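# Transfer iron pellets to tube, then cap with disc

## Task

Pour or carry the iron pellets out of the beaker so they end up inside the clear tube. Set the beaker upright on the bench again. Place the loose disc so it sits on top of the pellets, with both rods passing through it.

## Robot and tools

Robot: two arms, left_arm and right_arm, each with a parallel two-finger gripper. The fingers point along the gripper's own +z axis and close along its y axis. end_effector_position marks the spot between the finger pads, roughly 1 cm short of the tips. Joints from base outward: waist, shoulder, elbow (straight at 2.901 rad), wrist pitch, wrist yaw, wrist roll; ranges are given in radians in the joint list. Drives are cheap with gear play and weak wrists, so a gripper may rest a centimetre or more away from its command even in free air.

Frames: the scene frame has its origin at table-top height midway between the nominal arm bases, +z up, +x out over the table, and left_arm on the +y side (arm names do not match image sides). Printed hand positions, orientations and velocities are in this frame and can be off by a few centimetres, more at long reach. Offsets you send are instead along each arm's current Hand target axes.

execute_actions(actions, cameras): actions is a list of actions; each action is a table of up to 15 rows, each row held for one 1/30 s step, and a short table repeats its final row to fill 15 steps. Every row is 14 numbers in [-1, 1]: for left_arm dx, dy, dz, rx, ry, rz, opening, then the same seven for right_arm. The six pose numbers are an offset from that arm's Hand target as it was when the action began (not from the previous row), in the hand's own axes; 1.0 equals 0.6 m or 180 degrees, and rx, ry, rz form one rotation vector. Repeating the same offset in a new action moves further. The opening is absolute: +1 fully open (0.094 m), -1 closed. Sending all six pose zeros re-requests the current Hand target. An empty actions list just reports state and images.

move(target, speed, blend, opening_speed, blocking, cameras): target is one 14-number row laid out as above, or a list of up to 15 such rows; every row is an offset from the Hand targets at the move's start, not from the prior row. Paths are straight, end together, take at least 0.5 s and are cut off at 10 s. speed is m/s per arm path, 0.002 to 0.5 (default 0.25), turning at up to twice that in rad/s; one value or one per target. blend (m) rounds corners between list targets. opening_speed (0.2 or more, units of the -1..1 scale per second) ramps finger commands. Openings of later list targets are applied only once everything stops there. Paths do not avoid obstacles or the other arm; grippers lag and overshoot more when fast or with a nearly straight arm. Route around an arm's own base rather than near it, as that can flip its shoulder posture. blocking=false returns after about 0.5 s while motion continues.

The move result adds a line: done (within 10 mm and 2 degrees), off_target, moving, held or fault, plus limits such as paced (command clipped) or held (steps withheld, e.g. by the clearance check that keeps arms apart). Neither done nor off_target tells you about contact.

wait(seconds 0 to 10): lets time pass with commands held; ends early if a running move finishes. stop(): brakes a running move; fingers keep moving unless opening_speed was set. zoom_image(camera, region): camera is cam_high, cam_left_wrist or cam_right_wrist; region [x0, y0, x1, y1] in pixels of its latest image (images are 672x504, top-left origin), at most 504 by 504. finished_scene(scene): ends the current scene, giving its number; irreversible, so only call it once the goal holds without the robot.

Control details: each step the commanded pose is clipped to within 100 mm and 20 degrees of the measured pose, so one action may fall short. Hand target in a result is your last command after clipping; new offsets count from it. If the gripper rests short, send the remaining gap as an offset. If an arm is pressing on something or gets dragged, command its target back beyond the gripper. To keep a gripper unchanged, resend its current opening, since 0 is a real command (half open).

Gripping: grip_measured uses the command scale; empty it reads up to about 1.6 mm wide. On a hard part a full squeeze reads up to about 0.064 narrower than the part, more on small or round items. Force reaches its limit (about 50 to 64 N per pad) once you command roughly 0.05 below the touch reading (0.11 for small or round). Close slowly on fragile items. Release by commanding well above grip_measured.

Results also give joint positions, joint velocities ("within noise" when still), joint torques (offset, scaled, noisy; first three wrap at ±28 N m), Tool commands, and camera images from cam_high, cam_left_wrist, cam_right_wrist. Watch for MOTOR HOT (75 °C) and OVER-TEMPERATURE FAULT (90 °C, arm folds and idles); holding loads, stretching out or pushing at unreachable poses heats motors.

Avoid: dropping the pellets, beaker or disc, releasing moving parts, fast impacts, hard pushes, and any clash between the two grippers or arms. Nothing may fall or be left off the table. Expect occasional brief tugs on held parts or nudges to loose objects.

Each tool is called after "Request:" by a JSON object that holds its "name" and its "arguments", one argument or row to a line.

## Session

Request:
{"name": "execute_actions", "arguments": {
  "actions": []
}}

Scene clock: 0.00 s.
left_arm: end_effector_position=(+0.4260, +0.3074, +0.1358) grip_measured=+1.000 end_effector_quat_wxyz=(+0.659, -0.063, +0.749, +0.029) | right_arm: end_effector_position=(+0.3694, -0.3503, +0.1808) grip_measured=+1.000 end_effector_quat_wxyz=(+0.690, +0.071, +0.720, +0.012)
Joint positions: left_arm=[-0.008 1.556 0.261 1.162 -0.152 -0.06 0.094] | right_arm=[-0.118 1.526 0.189 1.29 -0.025 0.115 0.094]
Joint velocities: within noise
Joint torques (N m): no reading
Heat: left arm: 23 °C; right arm: 27 °C.
Hand target: left_arm +0.4281, +0.3078, +0.1431; +0.666, -0.067, +0.742, +0.028 | right_arm +0.3714, -0.3499, +0.1900; +0.700, +0.066, +0.711, +0.012
Tool commands: left_gripper/opening=+1.0 right_gripper/opening=+1.0

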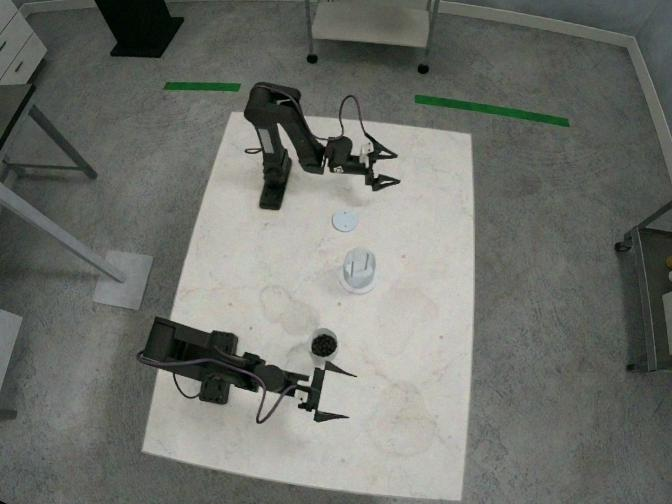

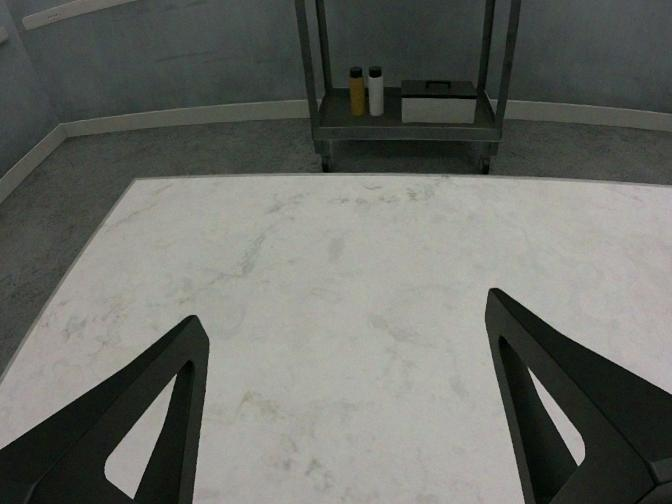

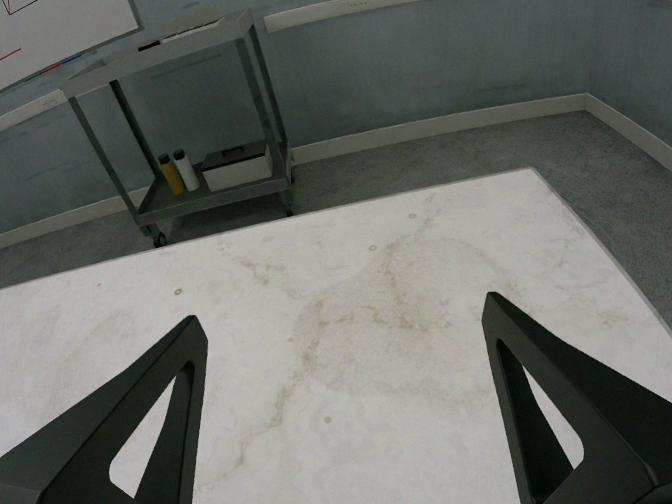

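Request:
{"name": "zoom_image", "arguments": {
  "camera": "cam_high",
  "region": [290, 190, 410, 290]
}}

Request:
{"name": "zoom_image", "arguments": {
  "camera": "cam_high",
  "region": [200, 290, 400, 430]
}}

Scaled by 4.200.

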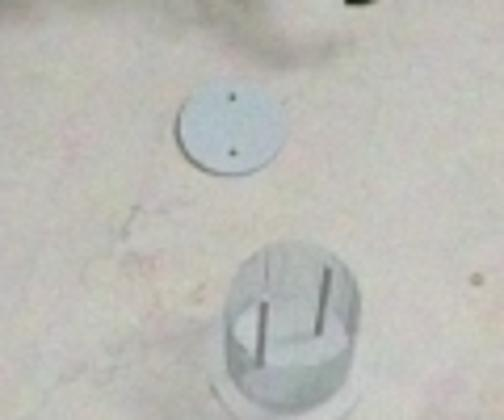

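Scaled by 2.520.

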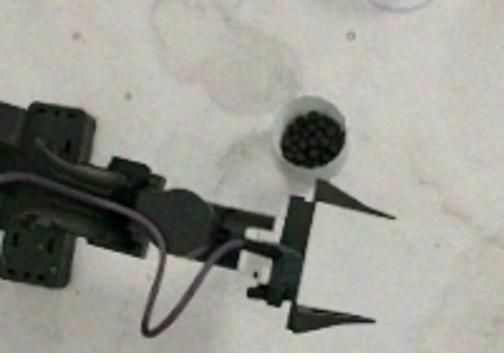

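Request:
{"name": "move", "arguments": {
  "target": [0,0,0,0,0,0,1,-0.0263,0.1883,-0.1693,-0.2654,0.1132,-0.0829,1],
  "speed": 0.2
}}

Scene clock: 21.00 s.
left_arm: end_effector_position=(+0.4260, +0.3074, +0.1358) grip_measured=+1.000 end_effector_quat_wxyz=(+0.659, -0.063, +0.749, +0.029) | right_arm: end_effector_position=(+0.2795, -0.2380, +0.2068) grip_measured=+1.000 end_effector_quat_wxyz=(+0.525, -0.295, +0.769, +0.213)
Joint positions: left_arm=[-0.008 1.556 0.261 1.162 -0.152 -0.06 0.094] | right_arm=[-0.236 0.908 0.464 -0.155 -0.885 -0.467 0.094]
Joint velocities: within noise
Joint torques (N m): left_arm=[-0.17 -5.64 5.09 2 0.03 0.01] | right_arm=[0.62 -1.26 8.5 1.15 -0.46 -0.1]
Heat: left arm: 26 °C; right arm: 27 °C.
Hand target: left_arm +0.4281, +0.3078, +0.1431; +0.666, -0.067, +0.742, +0.028 | right_arm +0.2791, -0.2319, +0.2200; +0.530, -0.313, +0.757, +0.219
Off the commanded pose: left_arm 0.008 m, 1 deg | right_arm 0.014 m, 3 deg.
move: off_target (right_arm)

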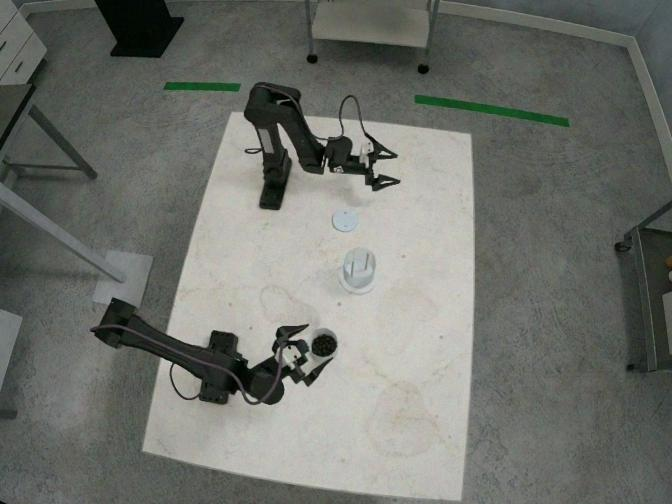

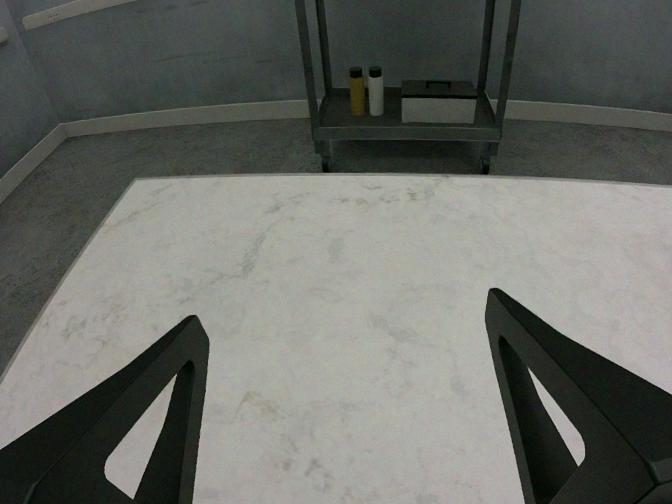

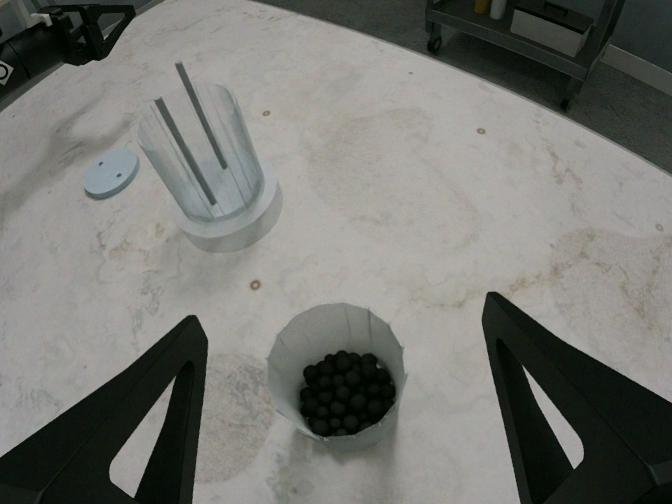

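Request:
{"name": "zoom_image", "arguments": {
  "camera": "cam_right_wrist",
  "region": [240, 280, 430, 470]
}}

Request:
{"name": "zoom_image", "arguments": {
  "camera": "cam_right_wrist",
  "region": [70, 50, 310, 260]
}}

Scaled by 2.653 from the camera's 672x504 image, which has a finer 960x720 frame.

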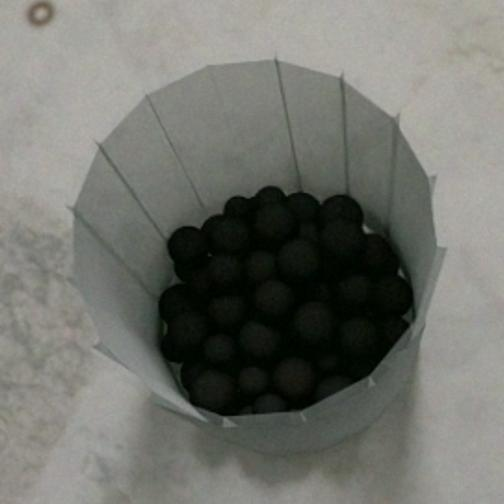

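Scaled by 2.100 from the camera's 672x504 image, which has a finer 960x720 frame.

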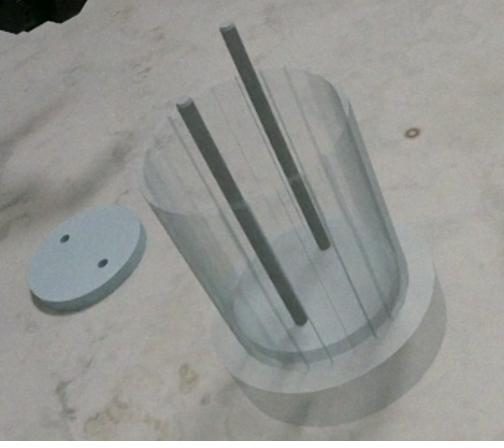

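Request:
{"name": "move", "arguments": {
  "target": [0,0,0,0,0,0,1,0.1165,-0.0003,0.0548,0,0,0,1],
  "speed": 0.15,
  "cameras": ["cam_right_wrist"]
}}

Scene clock: 32.73 s.
left_arm: end_effector_position=(+0.4260, +0.3074, +0.1358) grip_measured=+1.000 end_effector_quat_wxyz=(+0.659, -0.063, +0.749, +0.029) | right_arm: end_effector_position=(+0.2836, -0.2298, +0.1410) grip_measured=+1.000 end_effector_quat_wxyz=(+0.523, -0.310, +0.763, +0.219)
Joint positions: left_arm=[-0.008 1.556 0.261 1.162 -0.152 -0.06 0.094] | right_arm=[-0.199 1.124 0.26 0.272 -0.878 -0.468 0.094]
Joint velocities: within noise
Joint torques (N m): left_arm=[-0.09 -5.7 5.22 2 -0.01 -0.02] | right_arm=[0.66 -1.69 4.16 1.67 -0.24 0.14]
Heat: left arm: 27 °C; right arm: 27 °C.
Hand target: left_arm +0.4281, +0.3078, +0.1431; +0.666, -0.067, +0.742, +0.028 | right_arm +0.2842, -0.2271, +0.1430; +0.530, -0.313, +0.757, +0.219
Off the commanded pose: left_arm 0.008 m, 1 deg | right_arm 0.003 m, 1 deg.
move: done
Images, in order (width x height): cam_right_wrist 672x504.

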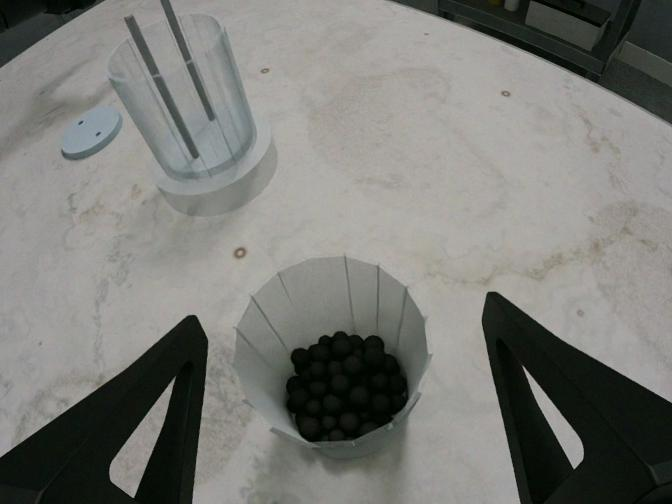

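Request:
{"name": "move", "arguments": {
  "target": [0,0,0,0,0,0,1,0.1393,0.0042,0.0507,0,0,0,1],
  "speed": 0.12,
  "cameras": ["cam_right_wrist", "cam_high"]
}}

Scene clock: 37.07 s.
left_arm: end_effector_position=(+0.4260, +0.3074, +0.1358) grip_measured=+1.000 end_effector_quat_wxyz=(+0.659, -0.063, +0.749, +0.029) | right_arm: end_effector_position=(+0.2832, -0.2297, +0.0514) grip_measured=+1.000 end_effector_quat_wxyz=(+0.525, -0.310, +0.763, +0.213)
Joint positions: left_arm=[-0.008 1.556 0.261 1.162 -0.152 -0.06 0.094] | right_arm=[-0.193 1.865 0.102 1.18 -0.865 -0.467 0.094]
Joint velocities: left_arm=[within noise] | right_arm=[-0.046 -0.017 0.002 0.022 0.037 0.066 0]
Joint torques (N m): left_arm=[-0.01 -5.41 5.08 2 0.02 -0.04] | right_arm=[0.62 -3.62 0.77 1.69 -0.26 0.14]
Heat: left arm: 27 °C; right arm: 27 °C.
Hand target: left_arm +0.4281, +0.3078, +0.1431; +0.666, -0.067, +0.742, +0.028 | right_arm +0.2825, -0.2254, +0.0541; +0.530, -0.313, +0.757, +0.219
Off the commanded pose: left_arm 0.008 m, 1 deg | right_arm 0.005 m, 1 deg.
move: done
Images, in order (width x height): cam_high 672x504, cam_right_wrist 672x504.

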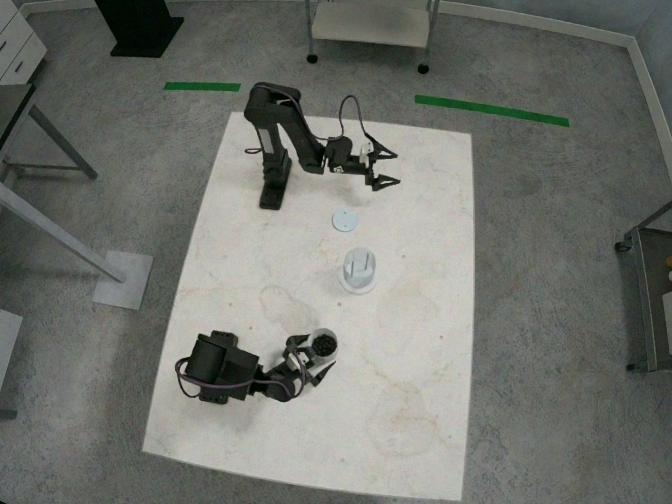

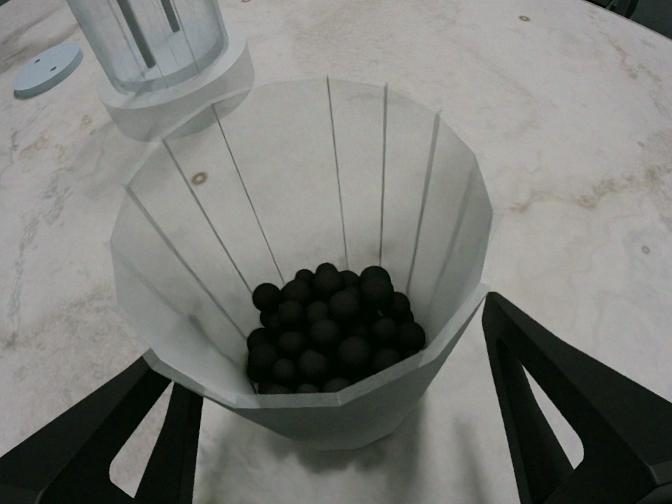

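Request:
{"name": "move", "arguments": {
  "target": [0,0,0,0,0,0,1,0,0,0,0,0,0,0.4],
  "opening_speed": 0.4,
  "cameras": ["cam_right_wrist"]
}}

Scene clock: 39.57 s.
left_arm: end_effector_position=(+0.4260, +0.3074, +0.1358) grip_measured=+1.000 end_effector_quat_wxyz=(+0.659, -0.063, +0.749, +0.029) | right_arm: end_effector_position=(+0.2823, -0.2271, +0.0514) grip_measured=+0.639 end_effector_quat_wxyz=(+0.524, -0.313, +0.762, +0.216)
Joint positions: left_arm=[-0.008 1.556 0.261 1.162 -0.152 -0.06 0.094] | right_arm=[-0.184 1.865 0.102 1.18 -0.865 -0.465 0.077]
Joint velocities: within noise
Joint torques (N m): left_arm=[-0.01 -5.75 4.92 2.06 0.03 -0.02] | right_arm=[0.51 -3.69 0.73 1.68 -0.27 0.15]
Heat: left arm: 27 °C; right arm: 27 °C.
Hand target: left_arm +0.4281, +0.3078, +0.1431; +0.666, -0.067, +0.742, +0.028 | right_arm +0.2825, -0.2254, +0.0541; +0.530, -0.313, +0.757, +0.219
Off the commanded pose: left_arm 0.008 m, 1 deg | right_arm 0.003 m, 1 deg.
move: done
Images, in order (width x height): cam_right_wrist 672x504.

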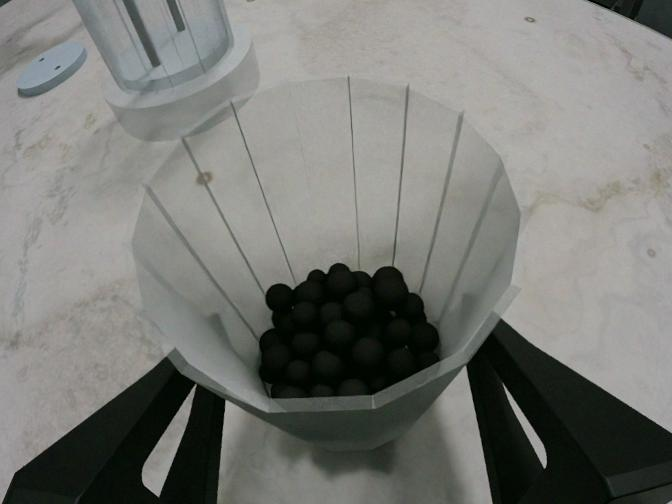

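Request:
{"name": "move", "arguments": {
  "target": [
    [0,0,0,0,0,0,1,0,0,0,0,0,0,0.95],
    [0,0,0,0,0,0,1,-0.0051,-0.0004,0.0141,0,0,0,0.95],
    [0,0,0,0,0,0,1,-0.0051,-0.0004,0.0141,0,0,0,0.4]
  ],
  "opening_speed": 0.5,
  "speed": 0.06,
  "cameras": ["cam_right_wrist"]
}}

Scene clock: 45.23 s.
left_arm: end_effector_position=(+0.4260, +0.3074, +0.1358) grip_measured=+1.000 end_effector_quat_wxyz=(+0.659, -0.063, +0.749, +0.029) | right_arm: end_effector_position=(+0.2839, -0.2229, +0.0491) grip_measured=+0.644 end_effector_quat_wxyz=(+0.520, -0.308, +0.767, +0.216)
Joint positions: left_arm=[-0.008 1.556 0.261 1.162 -0.152 -0.06 0.094] | right_arm=[-0.152 1.884 0.102 1.211 -0.829 -0.431 0.077]
Joint velocities: within noise
Joint torques (N m): left_arm=[-0.12 -5.59 5.09 1.97 0.03 -0.05] | right_arm=[0.66 -3.77 2.04 1.67 -0.24 0.16]
Heat: left arm: 28 °C; right arm: 27 °C.
Hand target: left_arm +0.4281, +0.3078, +0.1431; +0.666, -0.067, +0.742, +0.028 | right_arm +0.2890, -0.2192, +0.0541; +0.530, -0.313, +0.757, +0.219
Off the commanded pose: left_arm 0.008 m, 1 deg | right_arm 0.008 m, 2 deg.
move: done
Images, in order (width x height): cam_right_wrist 672x504.

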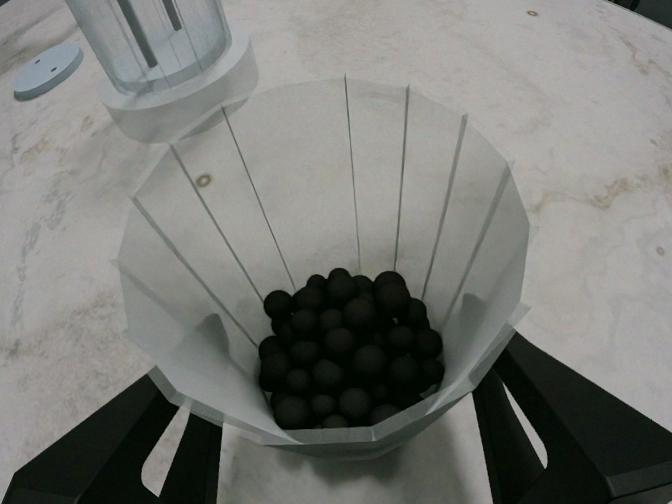

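Request:
{"name": "move", "arguments": {
  "target": [0,0,0,0,0,0,1,-0.321,0,-0.1169,0,0,0,0.4],
  "speed": 0.12,
  "cameras": ["cam_right_wrist", "cam_high"]
}}

Scene clock: 52.13 s.
left_arm: end_effector_position=(+0.4260, +0.3074, +0.1358) grip_measured=+1.000 end_effector_quat_wxyz=(+0.659, -0.063, +0.749, +0.029) | right_arm: end_effector_position=(+0.2868, -0.2242, +0.2283) grip_measured=+0.644 end_effector_quat_wxyz=(+0.497, -0.286, +0.786, +0.231)
Joint positions: left_arm=[-0.008 1.556 0.261 1.162 -0.152 -0.06 0.094] | right_arm=[-0.15 0.946 0.6 -0.279 -0.819 -0.399 0.077]
Joint velocities: within noise
Joint torques (N m): left_arm=[-0.18 -5.7 5.04 2.06 0.03 0.03] | right_arm=[0.72 -4.29 9.26 1.44 -0.38 -0.12]
Heat: left arm: 28 °C; right arm: 27 °C.
Hand target: left_arm +0.4281, +0.3078, +0.1431; +0.666, -0.067, +0.742, +0.028 | right_arm +0.2889, -0.2192, +0.2590; +0.530, -0.313, +0.757, +0.219
Off the commanded pose: left_arm 0.008 m, 1 deg | right_arm 0.031 m, 6 deg.
move: off_target (right_arm)
Images, in order (width x height): cam_high 672x504, cam_right_wrist 672x504.

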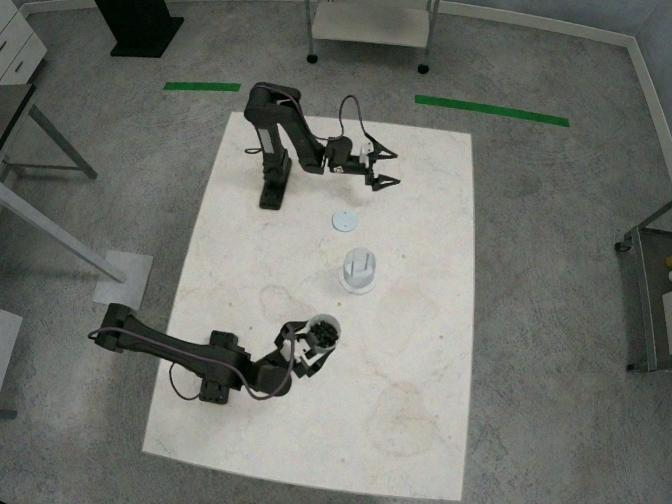

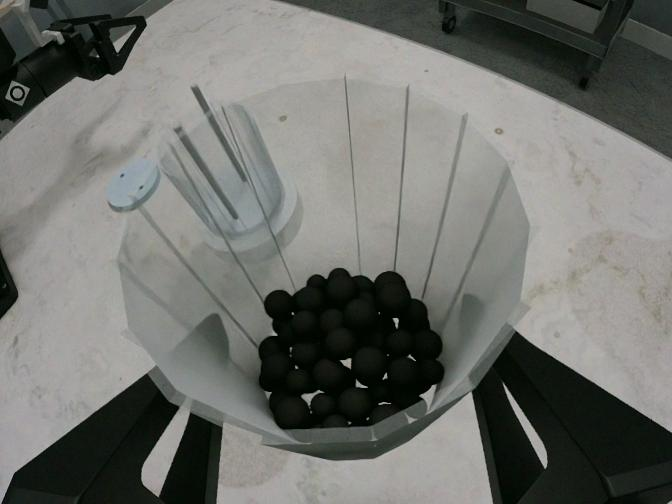

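Request:
{"name": "zoom_image", "arguments": {
  "camera": "cam_right_wrist",
  "region": [100, 70, 320, 260]
}}

Scaled by 2.291 from the camera's 672x504 image, which has a finer 960x720 frame.

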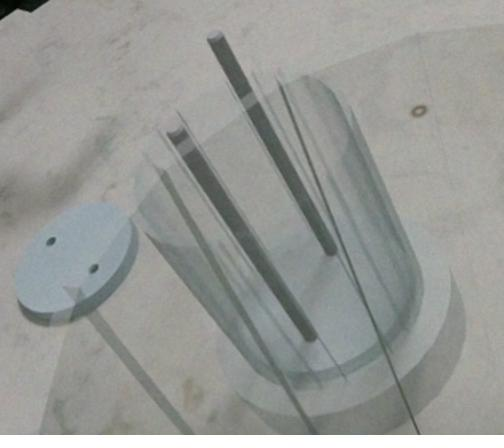

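Request:
{"name": "move", "arguments": {
  "target": [
    [0,0,0,0,0,0,1,-0.0548,0,-0.02,0,0,0,0.4],
    [0,0,0,0,0,0,1,-0.1673,0.3965,0.3326,-0.0592,-0.0057,-0.0209,0.4]
  ],
  "speed": 0.15,
  "blend": 0.02,
  "cameras": ["cam_right_wrist", "cam_high"]
}}

Scene clock: 59.70 s.
left_arm: end_effector_position=(+0.4260, +0.3074, +0.1358) grip_measured=+1.000 end_effector_quat_wxyz=(+0.659, -0.063, +0.749, +0.029) | right_arm: end_effector_position=(+0.2630, +0.0850, +0.2363) grip_measured=+0.644 end_effector_quat_wxyz=(+0.453, -0.412, +0.753, +0.241)
Joint positions: left_arm=[-0.008 1.556 0.261 1.162 -0.152 -0.06 0.094] | right_arm=[0.974 1.562 1.068 0 -0.002 -0.013 0.077]
Joint velocities: within noise
Joint torques (N m): left_arm=[-0.2 -5.57 5.2 2.06 0.03 0] | right_arm=[0.18 -7.19 9.94 2.59 0.05 0.16]
Heat: left arm: 28 °C; right arm: 28 °C.
Hand target: left_arm +0.4281, +0.3078, +0.1431; +0.666, -0.067, +0.742, +0.028 | right_arm +0.2776, +0.1059, +0.2850; +0.512, -0.384, +0.718, +0.274
Off the commanded pose: left_arm 0.008 m, 1 deg | right_arm 0.055 m, 9 deg.
move: off_target (right_arm); blend cut to 0.0177 m at target 1
Images, in order (width x height): cam_high 672x504, cam_right_wrist 672x504.

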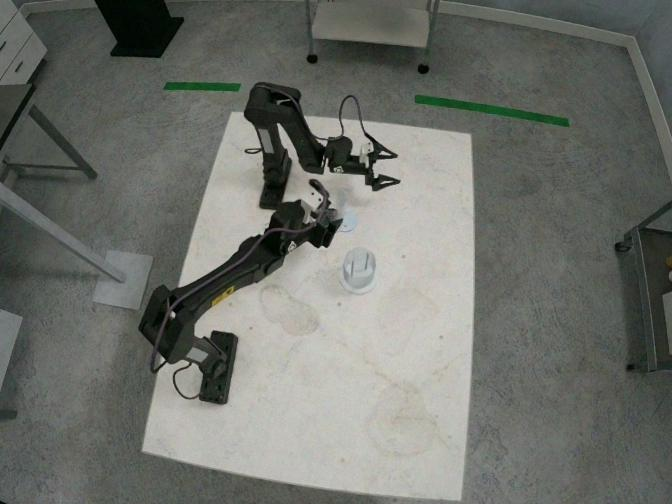

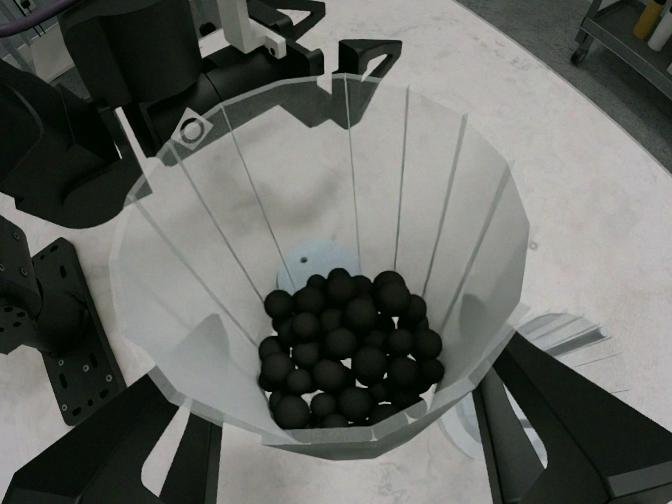

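Request:
{"name": "move", "arguments": {
  "target": [0,0,0,0,0,0,1,-0.0263,-0.0003,0.006,-0.024,-0.0338,0.4542,0.4],
  "speed": 0.2,
  "cameras": ["cam_right_wrist", "cam_high"]
}}

Scene clock: 66.80 s.
left_arm: end_effector_position=(+0.4260, +0.3074, +0.1358) grip_measured=+1.000 end_effector_quat_wxyz=(+0.659, -0.063, +0.749, +0.029) | right_arm: end_effector_position=(+0.2755, +0.1005, +0.2626) grip_measured=+0.644 end_effector_quat_wxyz=(+0.207, +0.181, +0.799, +0.535)
Joint positions: left_arm=[-0.008 1.556 0.261 1.162 -0.152 -0.06 0.094] | right_arm=[0.974 1.588 1.068 0.171 0.008 1.428 0.077]
Joint velocities: within noise
Joint torques (N m): left_arm=[0.09 -5.6 5.05 1.99 0.01 0.02] | right_arm=[0.62 -7.62 7.3 2.73 0.07 0.1]
Heat: left arm: 29 °C; right arm: 30 °C.
Hand target: left_arm +0.4281, +0.3078, +0.1431; +0.666, -0.067, +0.742, +0.028 | right_arm +0.2825, +0.1129, +0.2988; +0.229, +0.175, +0.758, +0.585
Off the commanded pose: left_arm 0.008 m, 1 deg | right_arm 0.039 m, 8 deg.
move: off_target (right_arm)
Images, in order (width x height): cam_high 672x504, cam_right_wrist 672x504.

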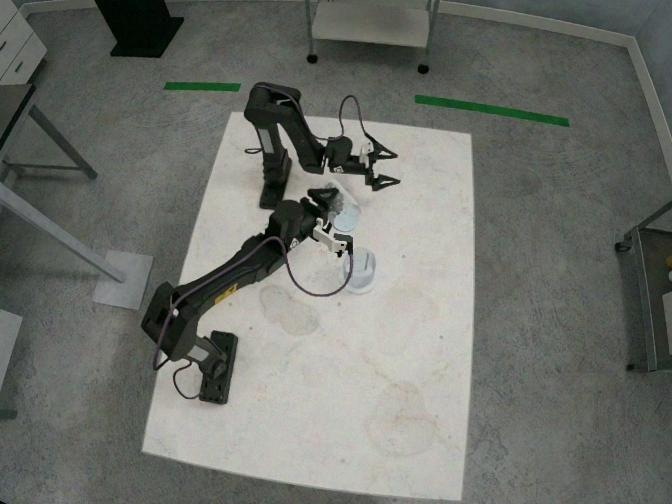

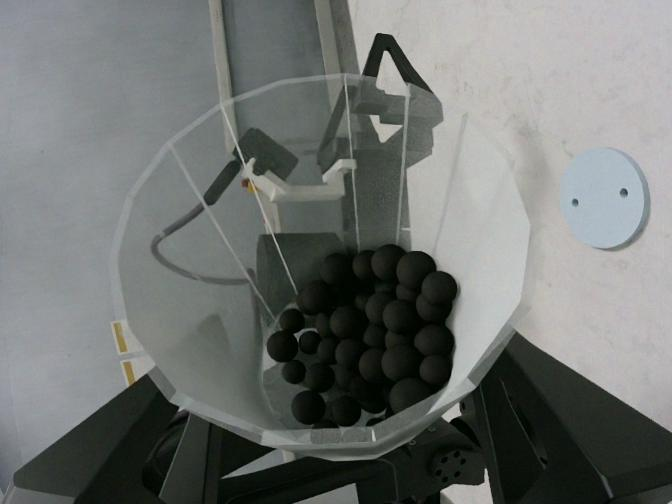

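Request:
{"name": "zoom_image", "arguments": {
  "camera": "cam_high",
  "region": [280, 160, 420, 310]
}}

Scaled by 3.360.

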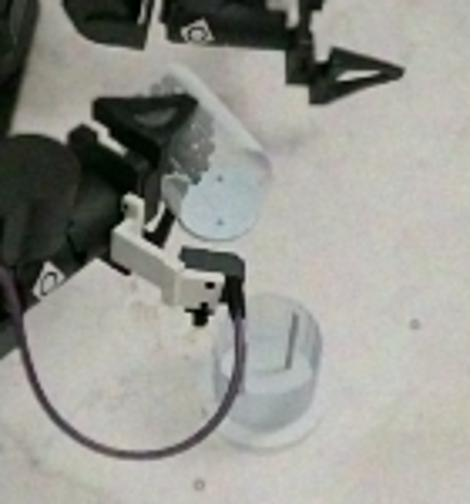

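Request:
{"name": "move", "arguments": {
  "target": [0,0,0,0,0,0,1,-0.0165,-0.0874,-0.0137,0,0,0,0.4],
  "speed": 0.1,
  "cameras": ["cam_right_wrist", "cam_high"]
}}

Request:
{"name": "zoom_image", "arguments": {
  "camera": "cam_high",
  "region": [300, 180, 420, 300]
}}

Scene clock: 74.67 s.
left_arm: end_effector_position=(+0.4260, +0.3074, +0.1358) grip_measured=+1.000 end_effector_quat_wxyz=(+0.659, -0.063, +0.749, +0.029) | right_arm: end_effector_position=(+0.2791, +0.0786, +0.2219) grip_measured=+0.644 end_effector_quat_wxyz=(+0.208, +0.189, +0.793, +0.540)
Joint positions: left_arm=[-0.008 1.556 0.261 1.162 -0.152 -0.06 0.094] | right_arm=[0.931 1.588 0.881 0.372 -0.024 1.428 0.077]
Joint velocities: within noise
Joint torques (N m): left_arm=[0.06 -5.5 5.14 2.02 0 -0.05] | right_arm=[-0.32 -7.19 6.04 2.71 -0.09 -0.02]
Heat: left arm: 29 °C; right arm: 33 °C.
Hand target: left_arm +0.4281, +0.3078, +0.1431; +0.666, -0.067, +0.742, +0.028 | right_arm +0.2863, +0.0877, +0.2512; +0.229, +0.175, +0.758, +0.585
Off the commanded pose: left_arm 0.008 m, 1 deg | right_arm 0.031 m, 7 deg.
move: off_target (right_arm)
Images, in order (width x height): cam_high 672x504, cam_right_wrist 672x504.

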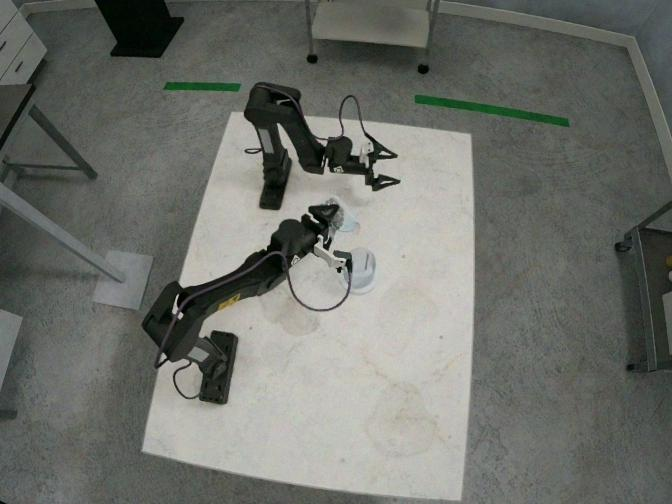

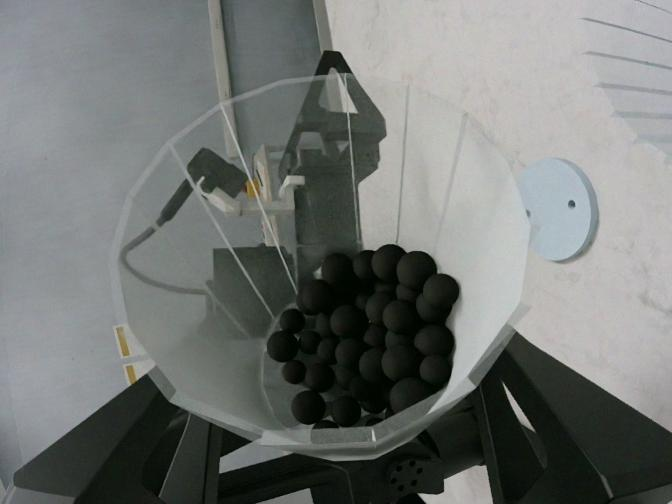

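Scaled by 4.200.

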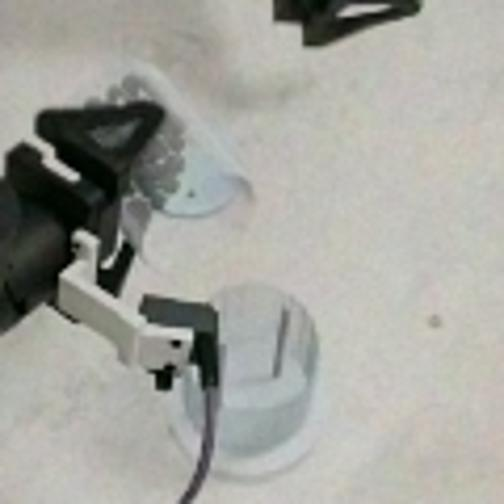

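Request:
{"name": "zoom_image", "arguments": {
  "camera": "cam_high",
  "region": [310, 185, 380, 255]
}}

Scaled by 7.200.

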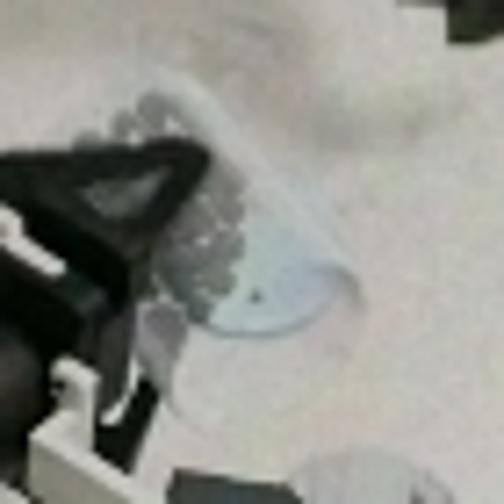

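Request:
{"name": "move", "arguments": {
  "target": [0,0,0,0,0,0,1,-0.0273,-0.0574,0.0082,0,0,0,0.4],
  "speed": 0.08,
  "cameras": ["cam_right_wrist", "cam_high"]
}}

Request:
{"name": "zoom_image", "arguments": {
  "camera": "cam_high",
  "region": [310, 195, 390, 275]
}}

Scene clock: 80.83 s.
left_arm: end_effector_position=(+0.4260, +0.3074, +0.1358) grip_measured=+1.000 end_effector_quat_wxyz=(+0.659, -0.063, +0.749, +0.029) | right_arm: end_effector_position=(+0.2962, +0.0651, +0.1906) grip_measured=+0.644 end_effector_quat_wxyz=(+0.206, +0.197, +0.791, +0.542)
Joint positions: left_arm=[-0.008 1.556 0.261 1.162 -0.152 -0.06 0.094] | right_arm=[0.865 1.655 0.807 0.513 -0.081 1.425 0.077]
Joint velocities: within noise
Joint torques (N m): left_arm=[-0.05 -5.48 5.18 2.04 0.01 -0.03] | right_arm=[-0.43 -7.28 5.63 2.71 -0.09 -0.14]
Heat: left arm: 29 °C; right arm: 34 °C.
Hand target: left_arm +0.4281, +0.3078, +0.1431; +0.666, -0.067, +0.742, +0.028 | right_arm +0.3028, +0.0742, +0.2192; +0.229, +0.175, +0.758, +0.585
Off the commanded pose: left_arm 0.008 m, 1 deg | right_arm 0.031 m, 7 deg.
move: off_target (right_arm)
Images, in order (width x height): cam_high 672x504, cam_right_wrist 672x504.

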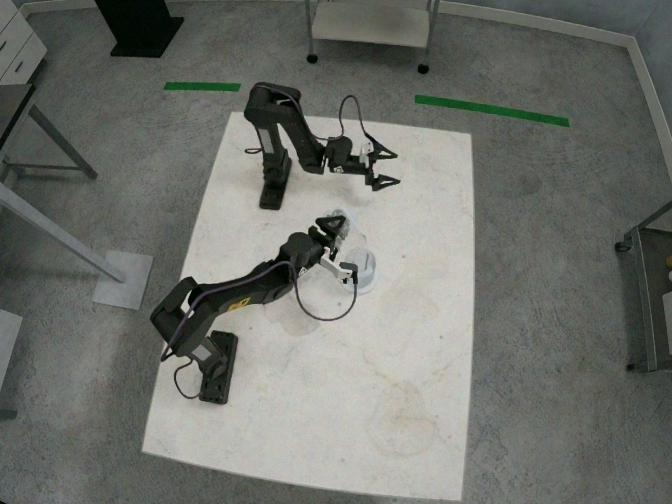

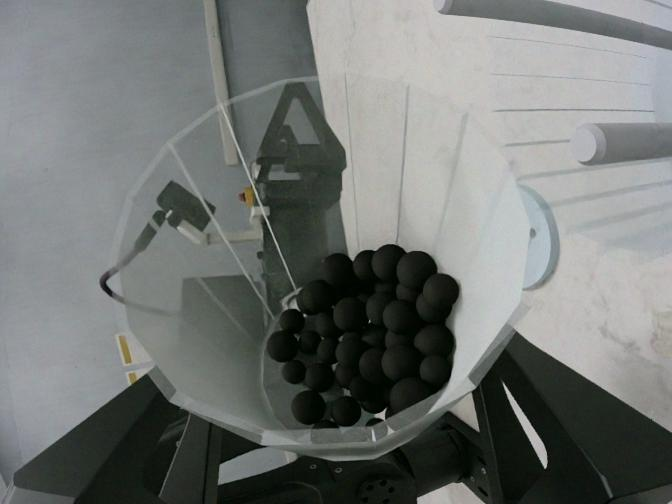

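Scaled by 6.300.

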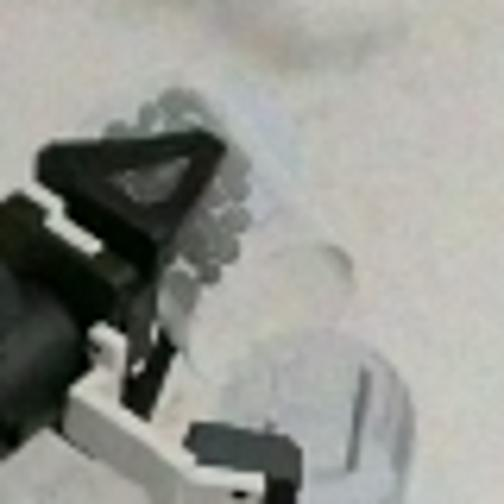

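Request:
{"name": "move", "arguments": {
  "target": [0,0,0,0,0,0,1,-0.0282,-0.0025,0.0073,0,0,0,0.4],
  "speed": 0.06,
  "cameras": ["cam_right_wrist", "cam_high"]
}}

Request:
{"name": "zoom_image", "arguments": {
  "camera": "cam_high",
  "region": [310, 195, 390, 275]
}}

Scene clock: 88.33 s.
left_arm: end_effector_position=(+0.4260, +0.3074, +0.1358) grip_measured=+1.000 end_effector_quat_wxyz=(+0.659, -0.063, +0.749, +0.029) | right_arm: end_effector_position=(+0.3062, +0.0575, +0.1814) grip_measured=+0.644 end_effector_quat_wxyz=(+0.198, +0.199, +0.796, +0.537)
Joint positions: left_arm=[-0.008 1.556 0.261 1.162 -0.152 -0.06 0.094] | right_arm=[0.821 1.677 0.807 0.514 -0.131 1.414 0.077]
Joint velocities: within noise
Joint torques (N m): left_arm=[-0.1 -5.76 5.22 2.01 0.03 -0.01] | right_arm=[-0.51 -7.62 7.2 2.68 -0.06 -0.15]
Heat: left arm: 30 °C; right arm: 35 °C.
Hand target: left_arm +0.4281, +0.3078, +0.1431; +0.666, -0.067, +0.742, +0.028 | right_arm +0.3193, +0.0683, +0.2192; +0.229, +0.175, +0.758, +0.585
Off the commanded pose: left_arm 0.008 m, 1 deg | right_arm 0.041 m, 8 deg.
move: off_target (right_arm)
Images, in order (width x height): cam_high 672x504, cam_right_wrist 672x504.

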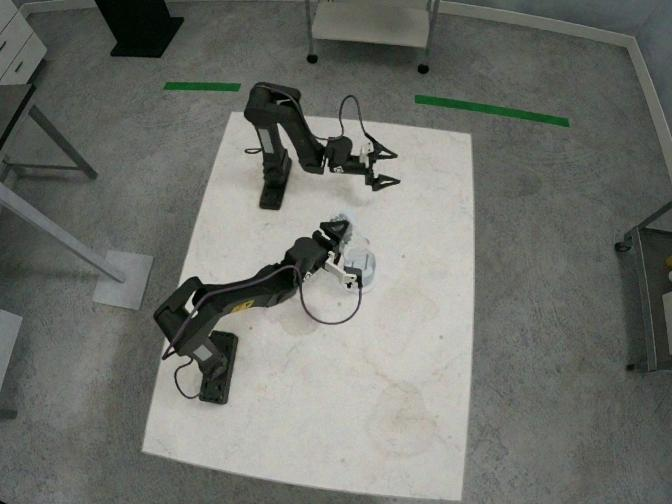

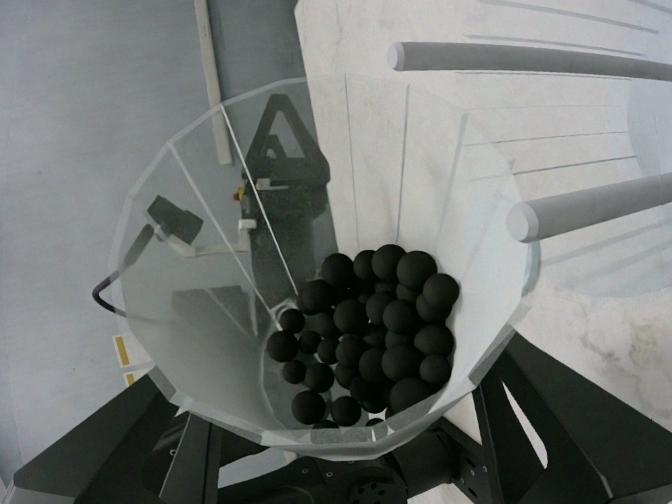

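Scaled by 6.300.

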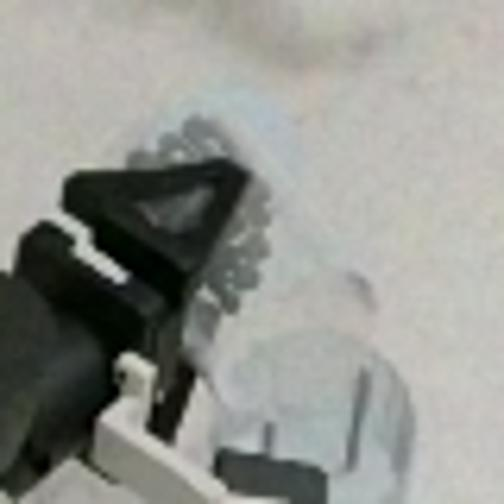

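Request:
{"name": "execute_actions", "arguments": {
  "actions": []
}}

Scene clock: 90.60 s.
left_arm: end_effector_position=(+0.4260, +0.3074, +0.1358) grip_measured=+1.000 end_effector_quat_wxyz=(+0.659, -0.063, +0.749, +0.029) | right_arm: end_effector_position=(+0.3062, +0.0575, +0.1814) grip_measured=+0.644 end_effector_quat_wxyz=(+0.198, +0.198, +0.796, +0.537)
Joint positions: left_arm=[-0.008 1.556 0.261 1.162 -0.152 -0.06 0.094] | right_arm=[0.821 1.677 0.807 0.514 -0.131 1.412 0.077]
Joint velocities: within noise
Joint torques (N m): left_arm=[-0.08 -5.71 5.16 2.02 0.01 0.03] | right_arm=[-0.43 -7.71 7.08 2.66 -0.11 -0.15]
Heat: left arm: 30 °C; right arm: 36 °C.
Hand target: left_arm +0.4281, +0.3078, +0.1431; +0.666, -0.067, +0.742, +0.028 | right_arm +0.3193, +0.0683, +0.2192; +0.229, +0.175, +0.758, +0.585
Tool commands: left_gripper/opening=+1.0 right_gripper/opening=+0.4
Off the commanded pose: left_arm 0.008 m, 1 deg | right_arm 0.041 m, 8 deg.

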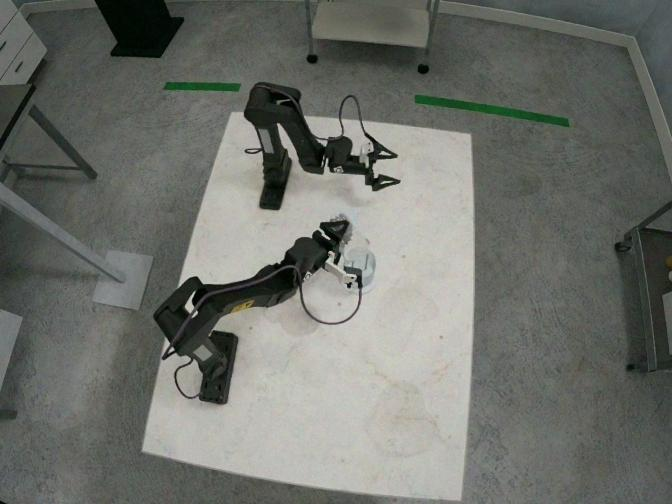

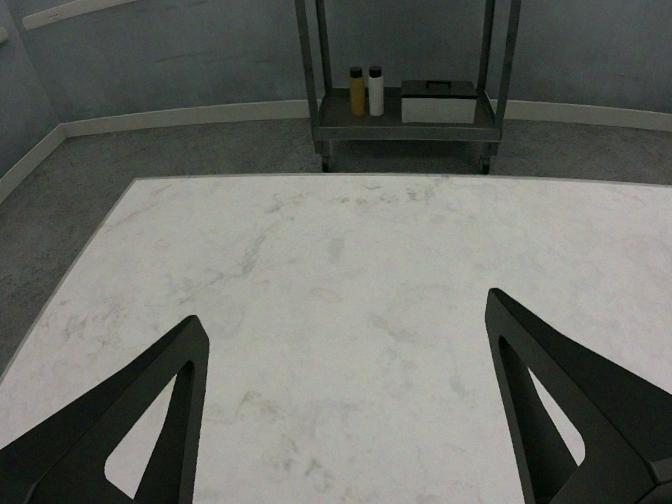

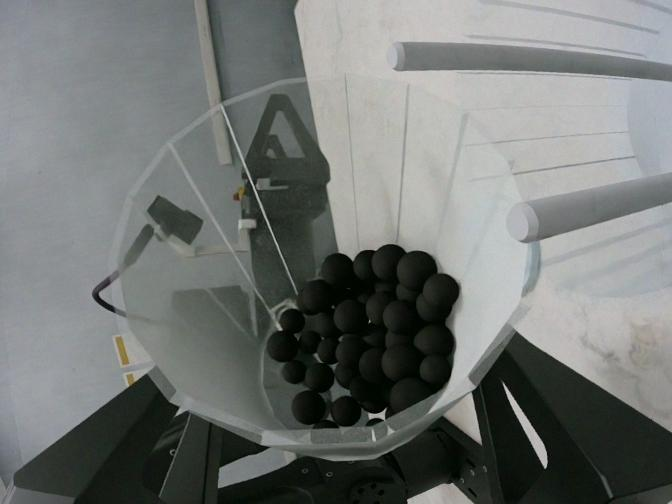

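Request:
{"name": "move", "arguments": {
  "target": [0,0,0,0,0,0,1,-0.0199,0.0226,0.0062,0,0,0,0.4],
  "speed": 0.06,
  "cameras": ["cam_right_wrist"]
}}

Scene clock: 95.33 s.
left_arm: end_effector_position=(+0.4260, +0.3074, +0.1358) grip_measured=+1.000 end_effector_quat_wxyz=(+0.659, -0.063, +0.749, +0.029) | right_arm: end_effector_position=(+0.3214, +0.0573, +0.2011) grip_measured=+0.644 end_effector_quat_wxyz=(+0.209, +0.197, +0.782, +0.553)
Joint positions: left_arm=[-0.008 1.556 0.261 1.162 -0.152 -0.06 0.094] | right_arm=[0.79 1.677 0.852 0.514 -0.153 1.408 0.077]
Joint velocities: within noise
Joint torques (N m): left_arm=[0.03 -5.53 4.94 2.04 -0.03 -0.05] | right_arm=[-0.68 -7.49 8.88 2.12 -0.12 -0.14]
Heat: left arm: 30 °C; right arm: 36 °C.
Hand target: left_arm +0.4281, +0.3078, +0.1431; +0.666, -0.067, +0.742, +0.028 | right_arm +0.3313, +0.0684, +0.2332; +0.229, +0.175, +0.758, +0.585
Off the commanded pose: left_arm 0.008 m, 1 deg | right_arm 0.035 m, 6 deg.
move: off_target (right_arm)
Images, in order (width x height): cam_right_wrist 672x504.

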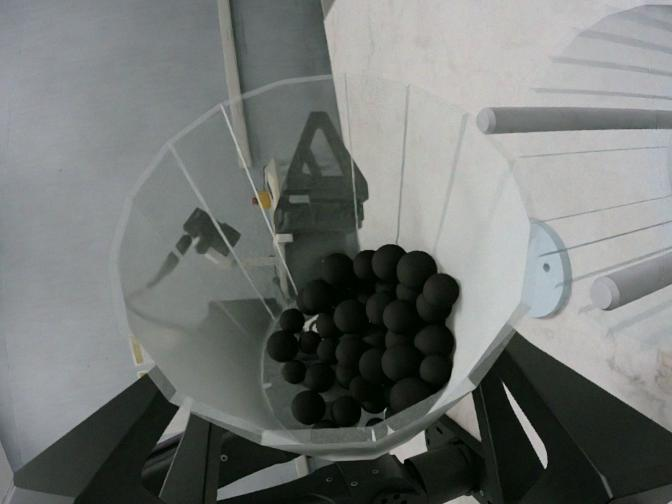

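Request:
{"name": "move", "arguments": {
  "target": [0,0,0,0,0,0,1,-0.0097,0.0104,-0.001,0,0,0.05,0.4],
  "speed": 0.05,
  "cameras": ["cam_right_wrist"]
}}

Scene clock: 98.50 s.
left_arm: end_effector_position=(+0.4260, +0.3074, +0.1358) grip_measured=+1.000 end_effector_quat_wxyz=(+0.659, -0.063, +0.749, +0.029) | right_arm: end_effector_position=(+0.3245, +0.0590, +0.2080) grip_measured=+0.644 end_effector_quat_wxyz=(+0.170, +0.245, +0.765, +0.570)
Joint positions: left_arm=[-0.008 1.556 0.261 1.162 -0.152 -0.06 0.094] | right_arm=[0.782 1.677 0.872 0.505 -0.168 1.538 0.077]
Joint velocities: within noise
Joint torques (N m): left_arm=[-0.02 -5.68 5.16 2.04 -0.03 -0.01] | right_arm=[-0.65 -8.13 9.22 1.92 -0.14 0.11]
Heat: left arm: 30 °C; right arm: 36 °C.
Hand target: left_arm +0.4281, +0.3078, +0.1431; +0.666, -0.067, +0.742, +0.028 | right_arm +0.3358, +0.0664, +0.2402; +0.182, +0.234, +0.742, +0.601
Off the commanded pose: left_arm 0.008 m, 1 deg | right_arm 0.035 m, 5 deg.
move: off_target (right_arm)
Images, in order (width x height): cam_right_wrist 672x504.

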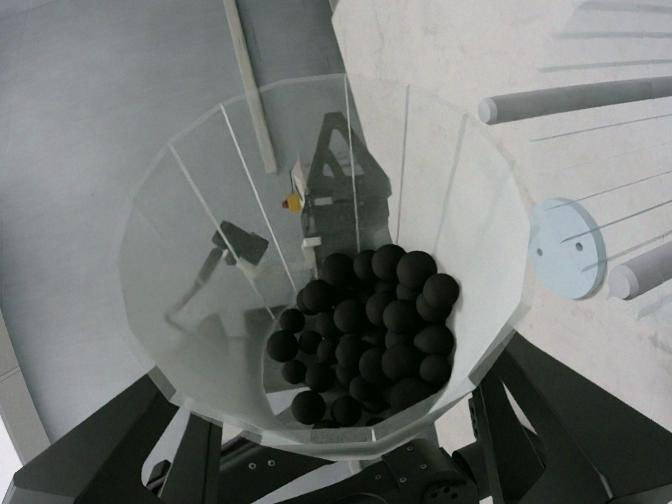

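Request:
{"name": "move", "arguments": {
  "target": [0,0,0,0,0,0,1,-0.0046,0.0067,-0.0006,0,0,0.0278,0.4],
  "speed": 0.04,
  "cameras": ["cam_right_wrist"]
}}

Scene clock: 101.80 s.
left_arm: end_effector_position=(+0.4260, +0.3074, +0.1358) grip_measured=+1.000 end_effector_quat_wxyz=(+0.659, -0.063, +0.749, +0.029) | right_arm: end_effector_position=(+0.3268, +0.0588, +0.2100) grip_measured=+0.644 end_effector_quat_wxyz=(+0.143, +0.279, +0.755, +0.576)
Joint positions: left_arm=[-0.008 1.556 0.261 1.162 -0.152 -0.06 0.094] | right_arm=[0.776 1.677 0.886 0.487 -0.176 1.626 0.077]
Joint velocities: within noise
Joint torques (N m): left_arm=[-0.17 -5.6 5.19 1.98 0.02 -0.04] | right_arm=[-0.58 -8.58 9.39 1.89 -0.12 0.1]
Heat: left arm: 30 °C; right arm: 35 °C.
Hand target: left_arm +0.4281, +0.3078, +0.1431; +0.666, -0.067, +0.742, +0.028 | right_arm +0.3384, +0.0652, +0.2442; +0.156, +0.266, +0.731, +0.609
Off the commanded pose: left_arm 0.008 m, 1 deg | right_arm 0.037 m, 5 deg.
move: off_target (right_arm)
Images, in order (width x height): cam_right_wrist 672x504.

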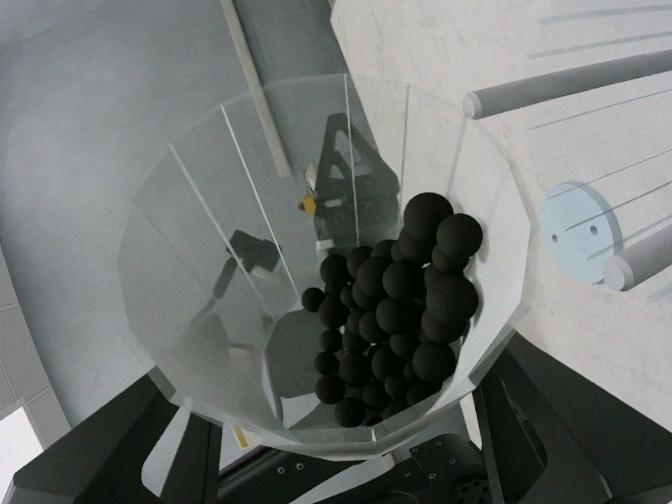

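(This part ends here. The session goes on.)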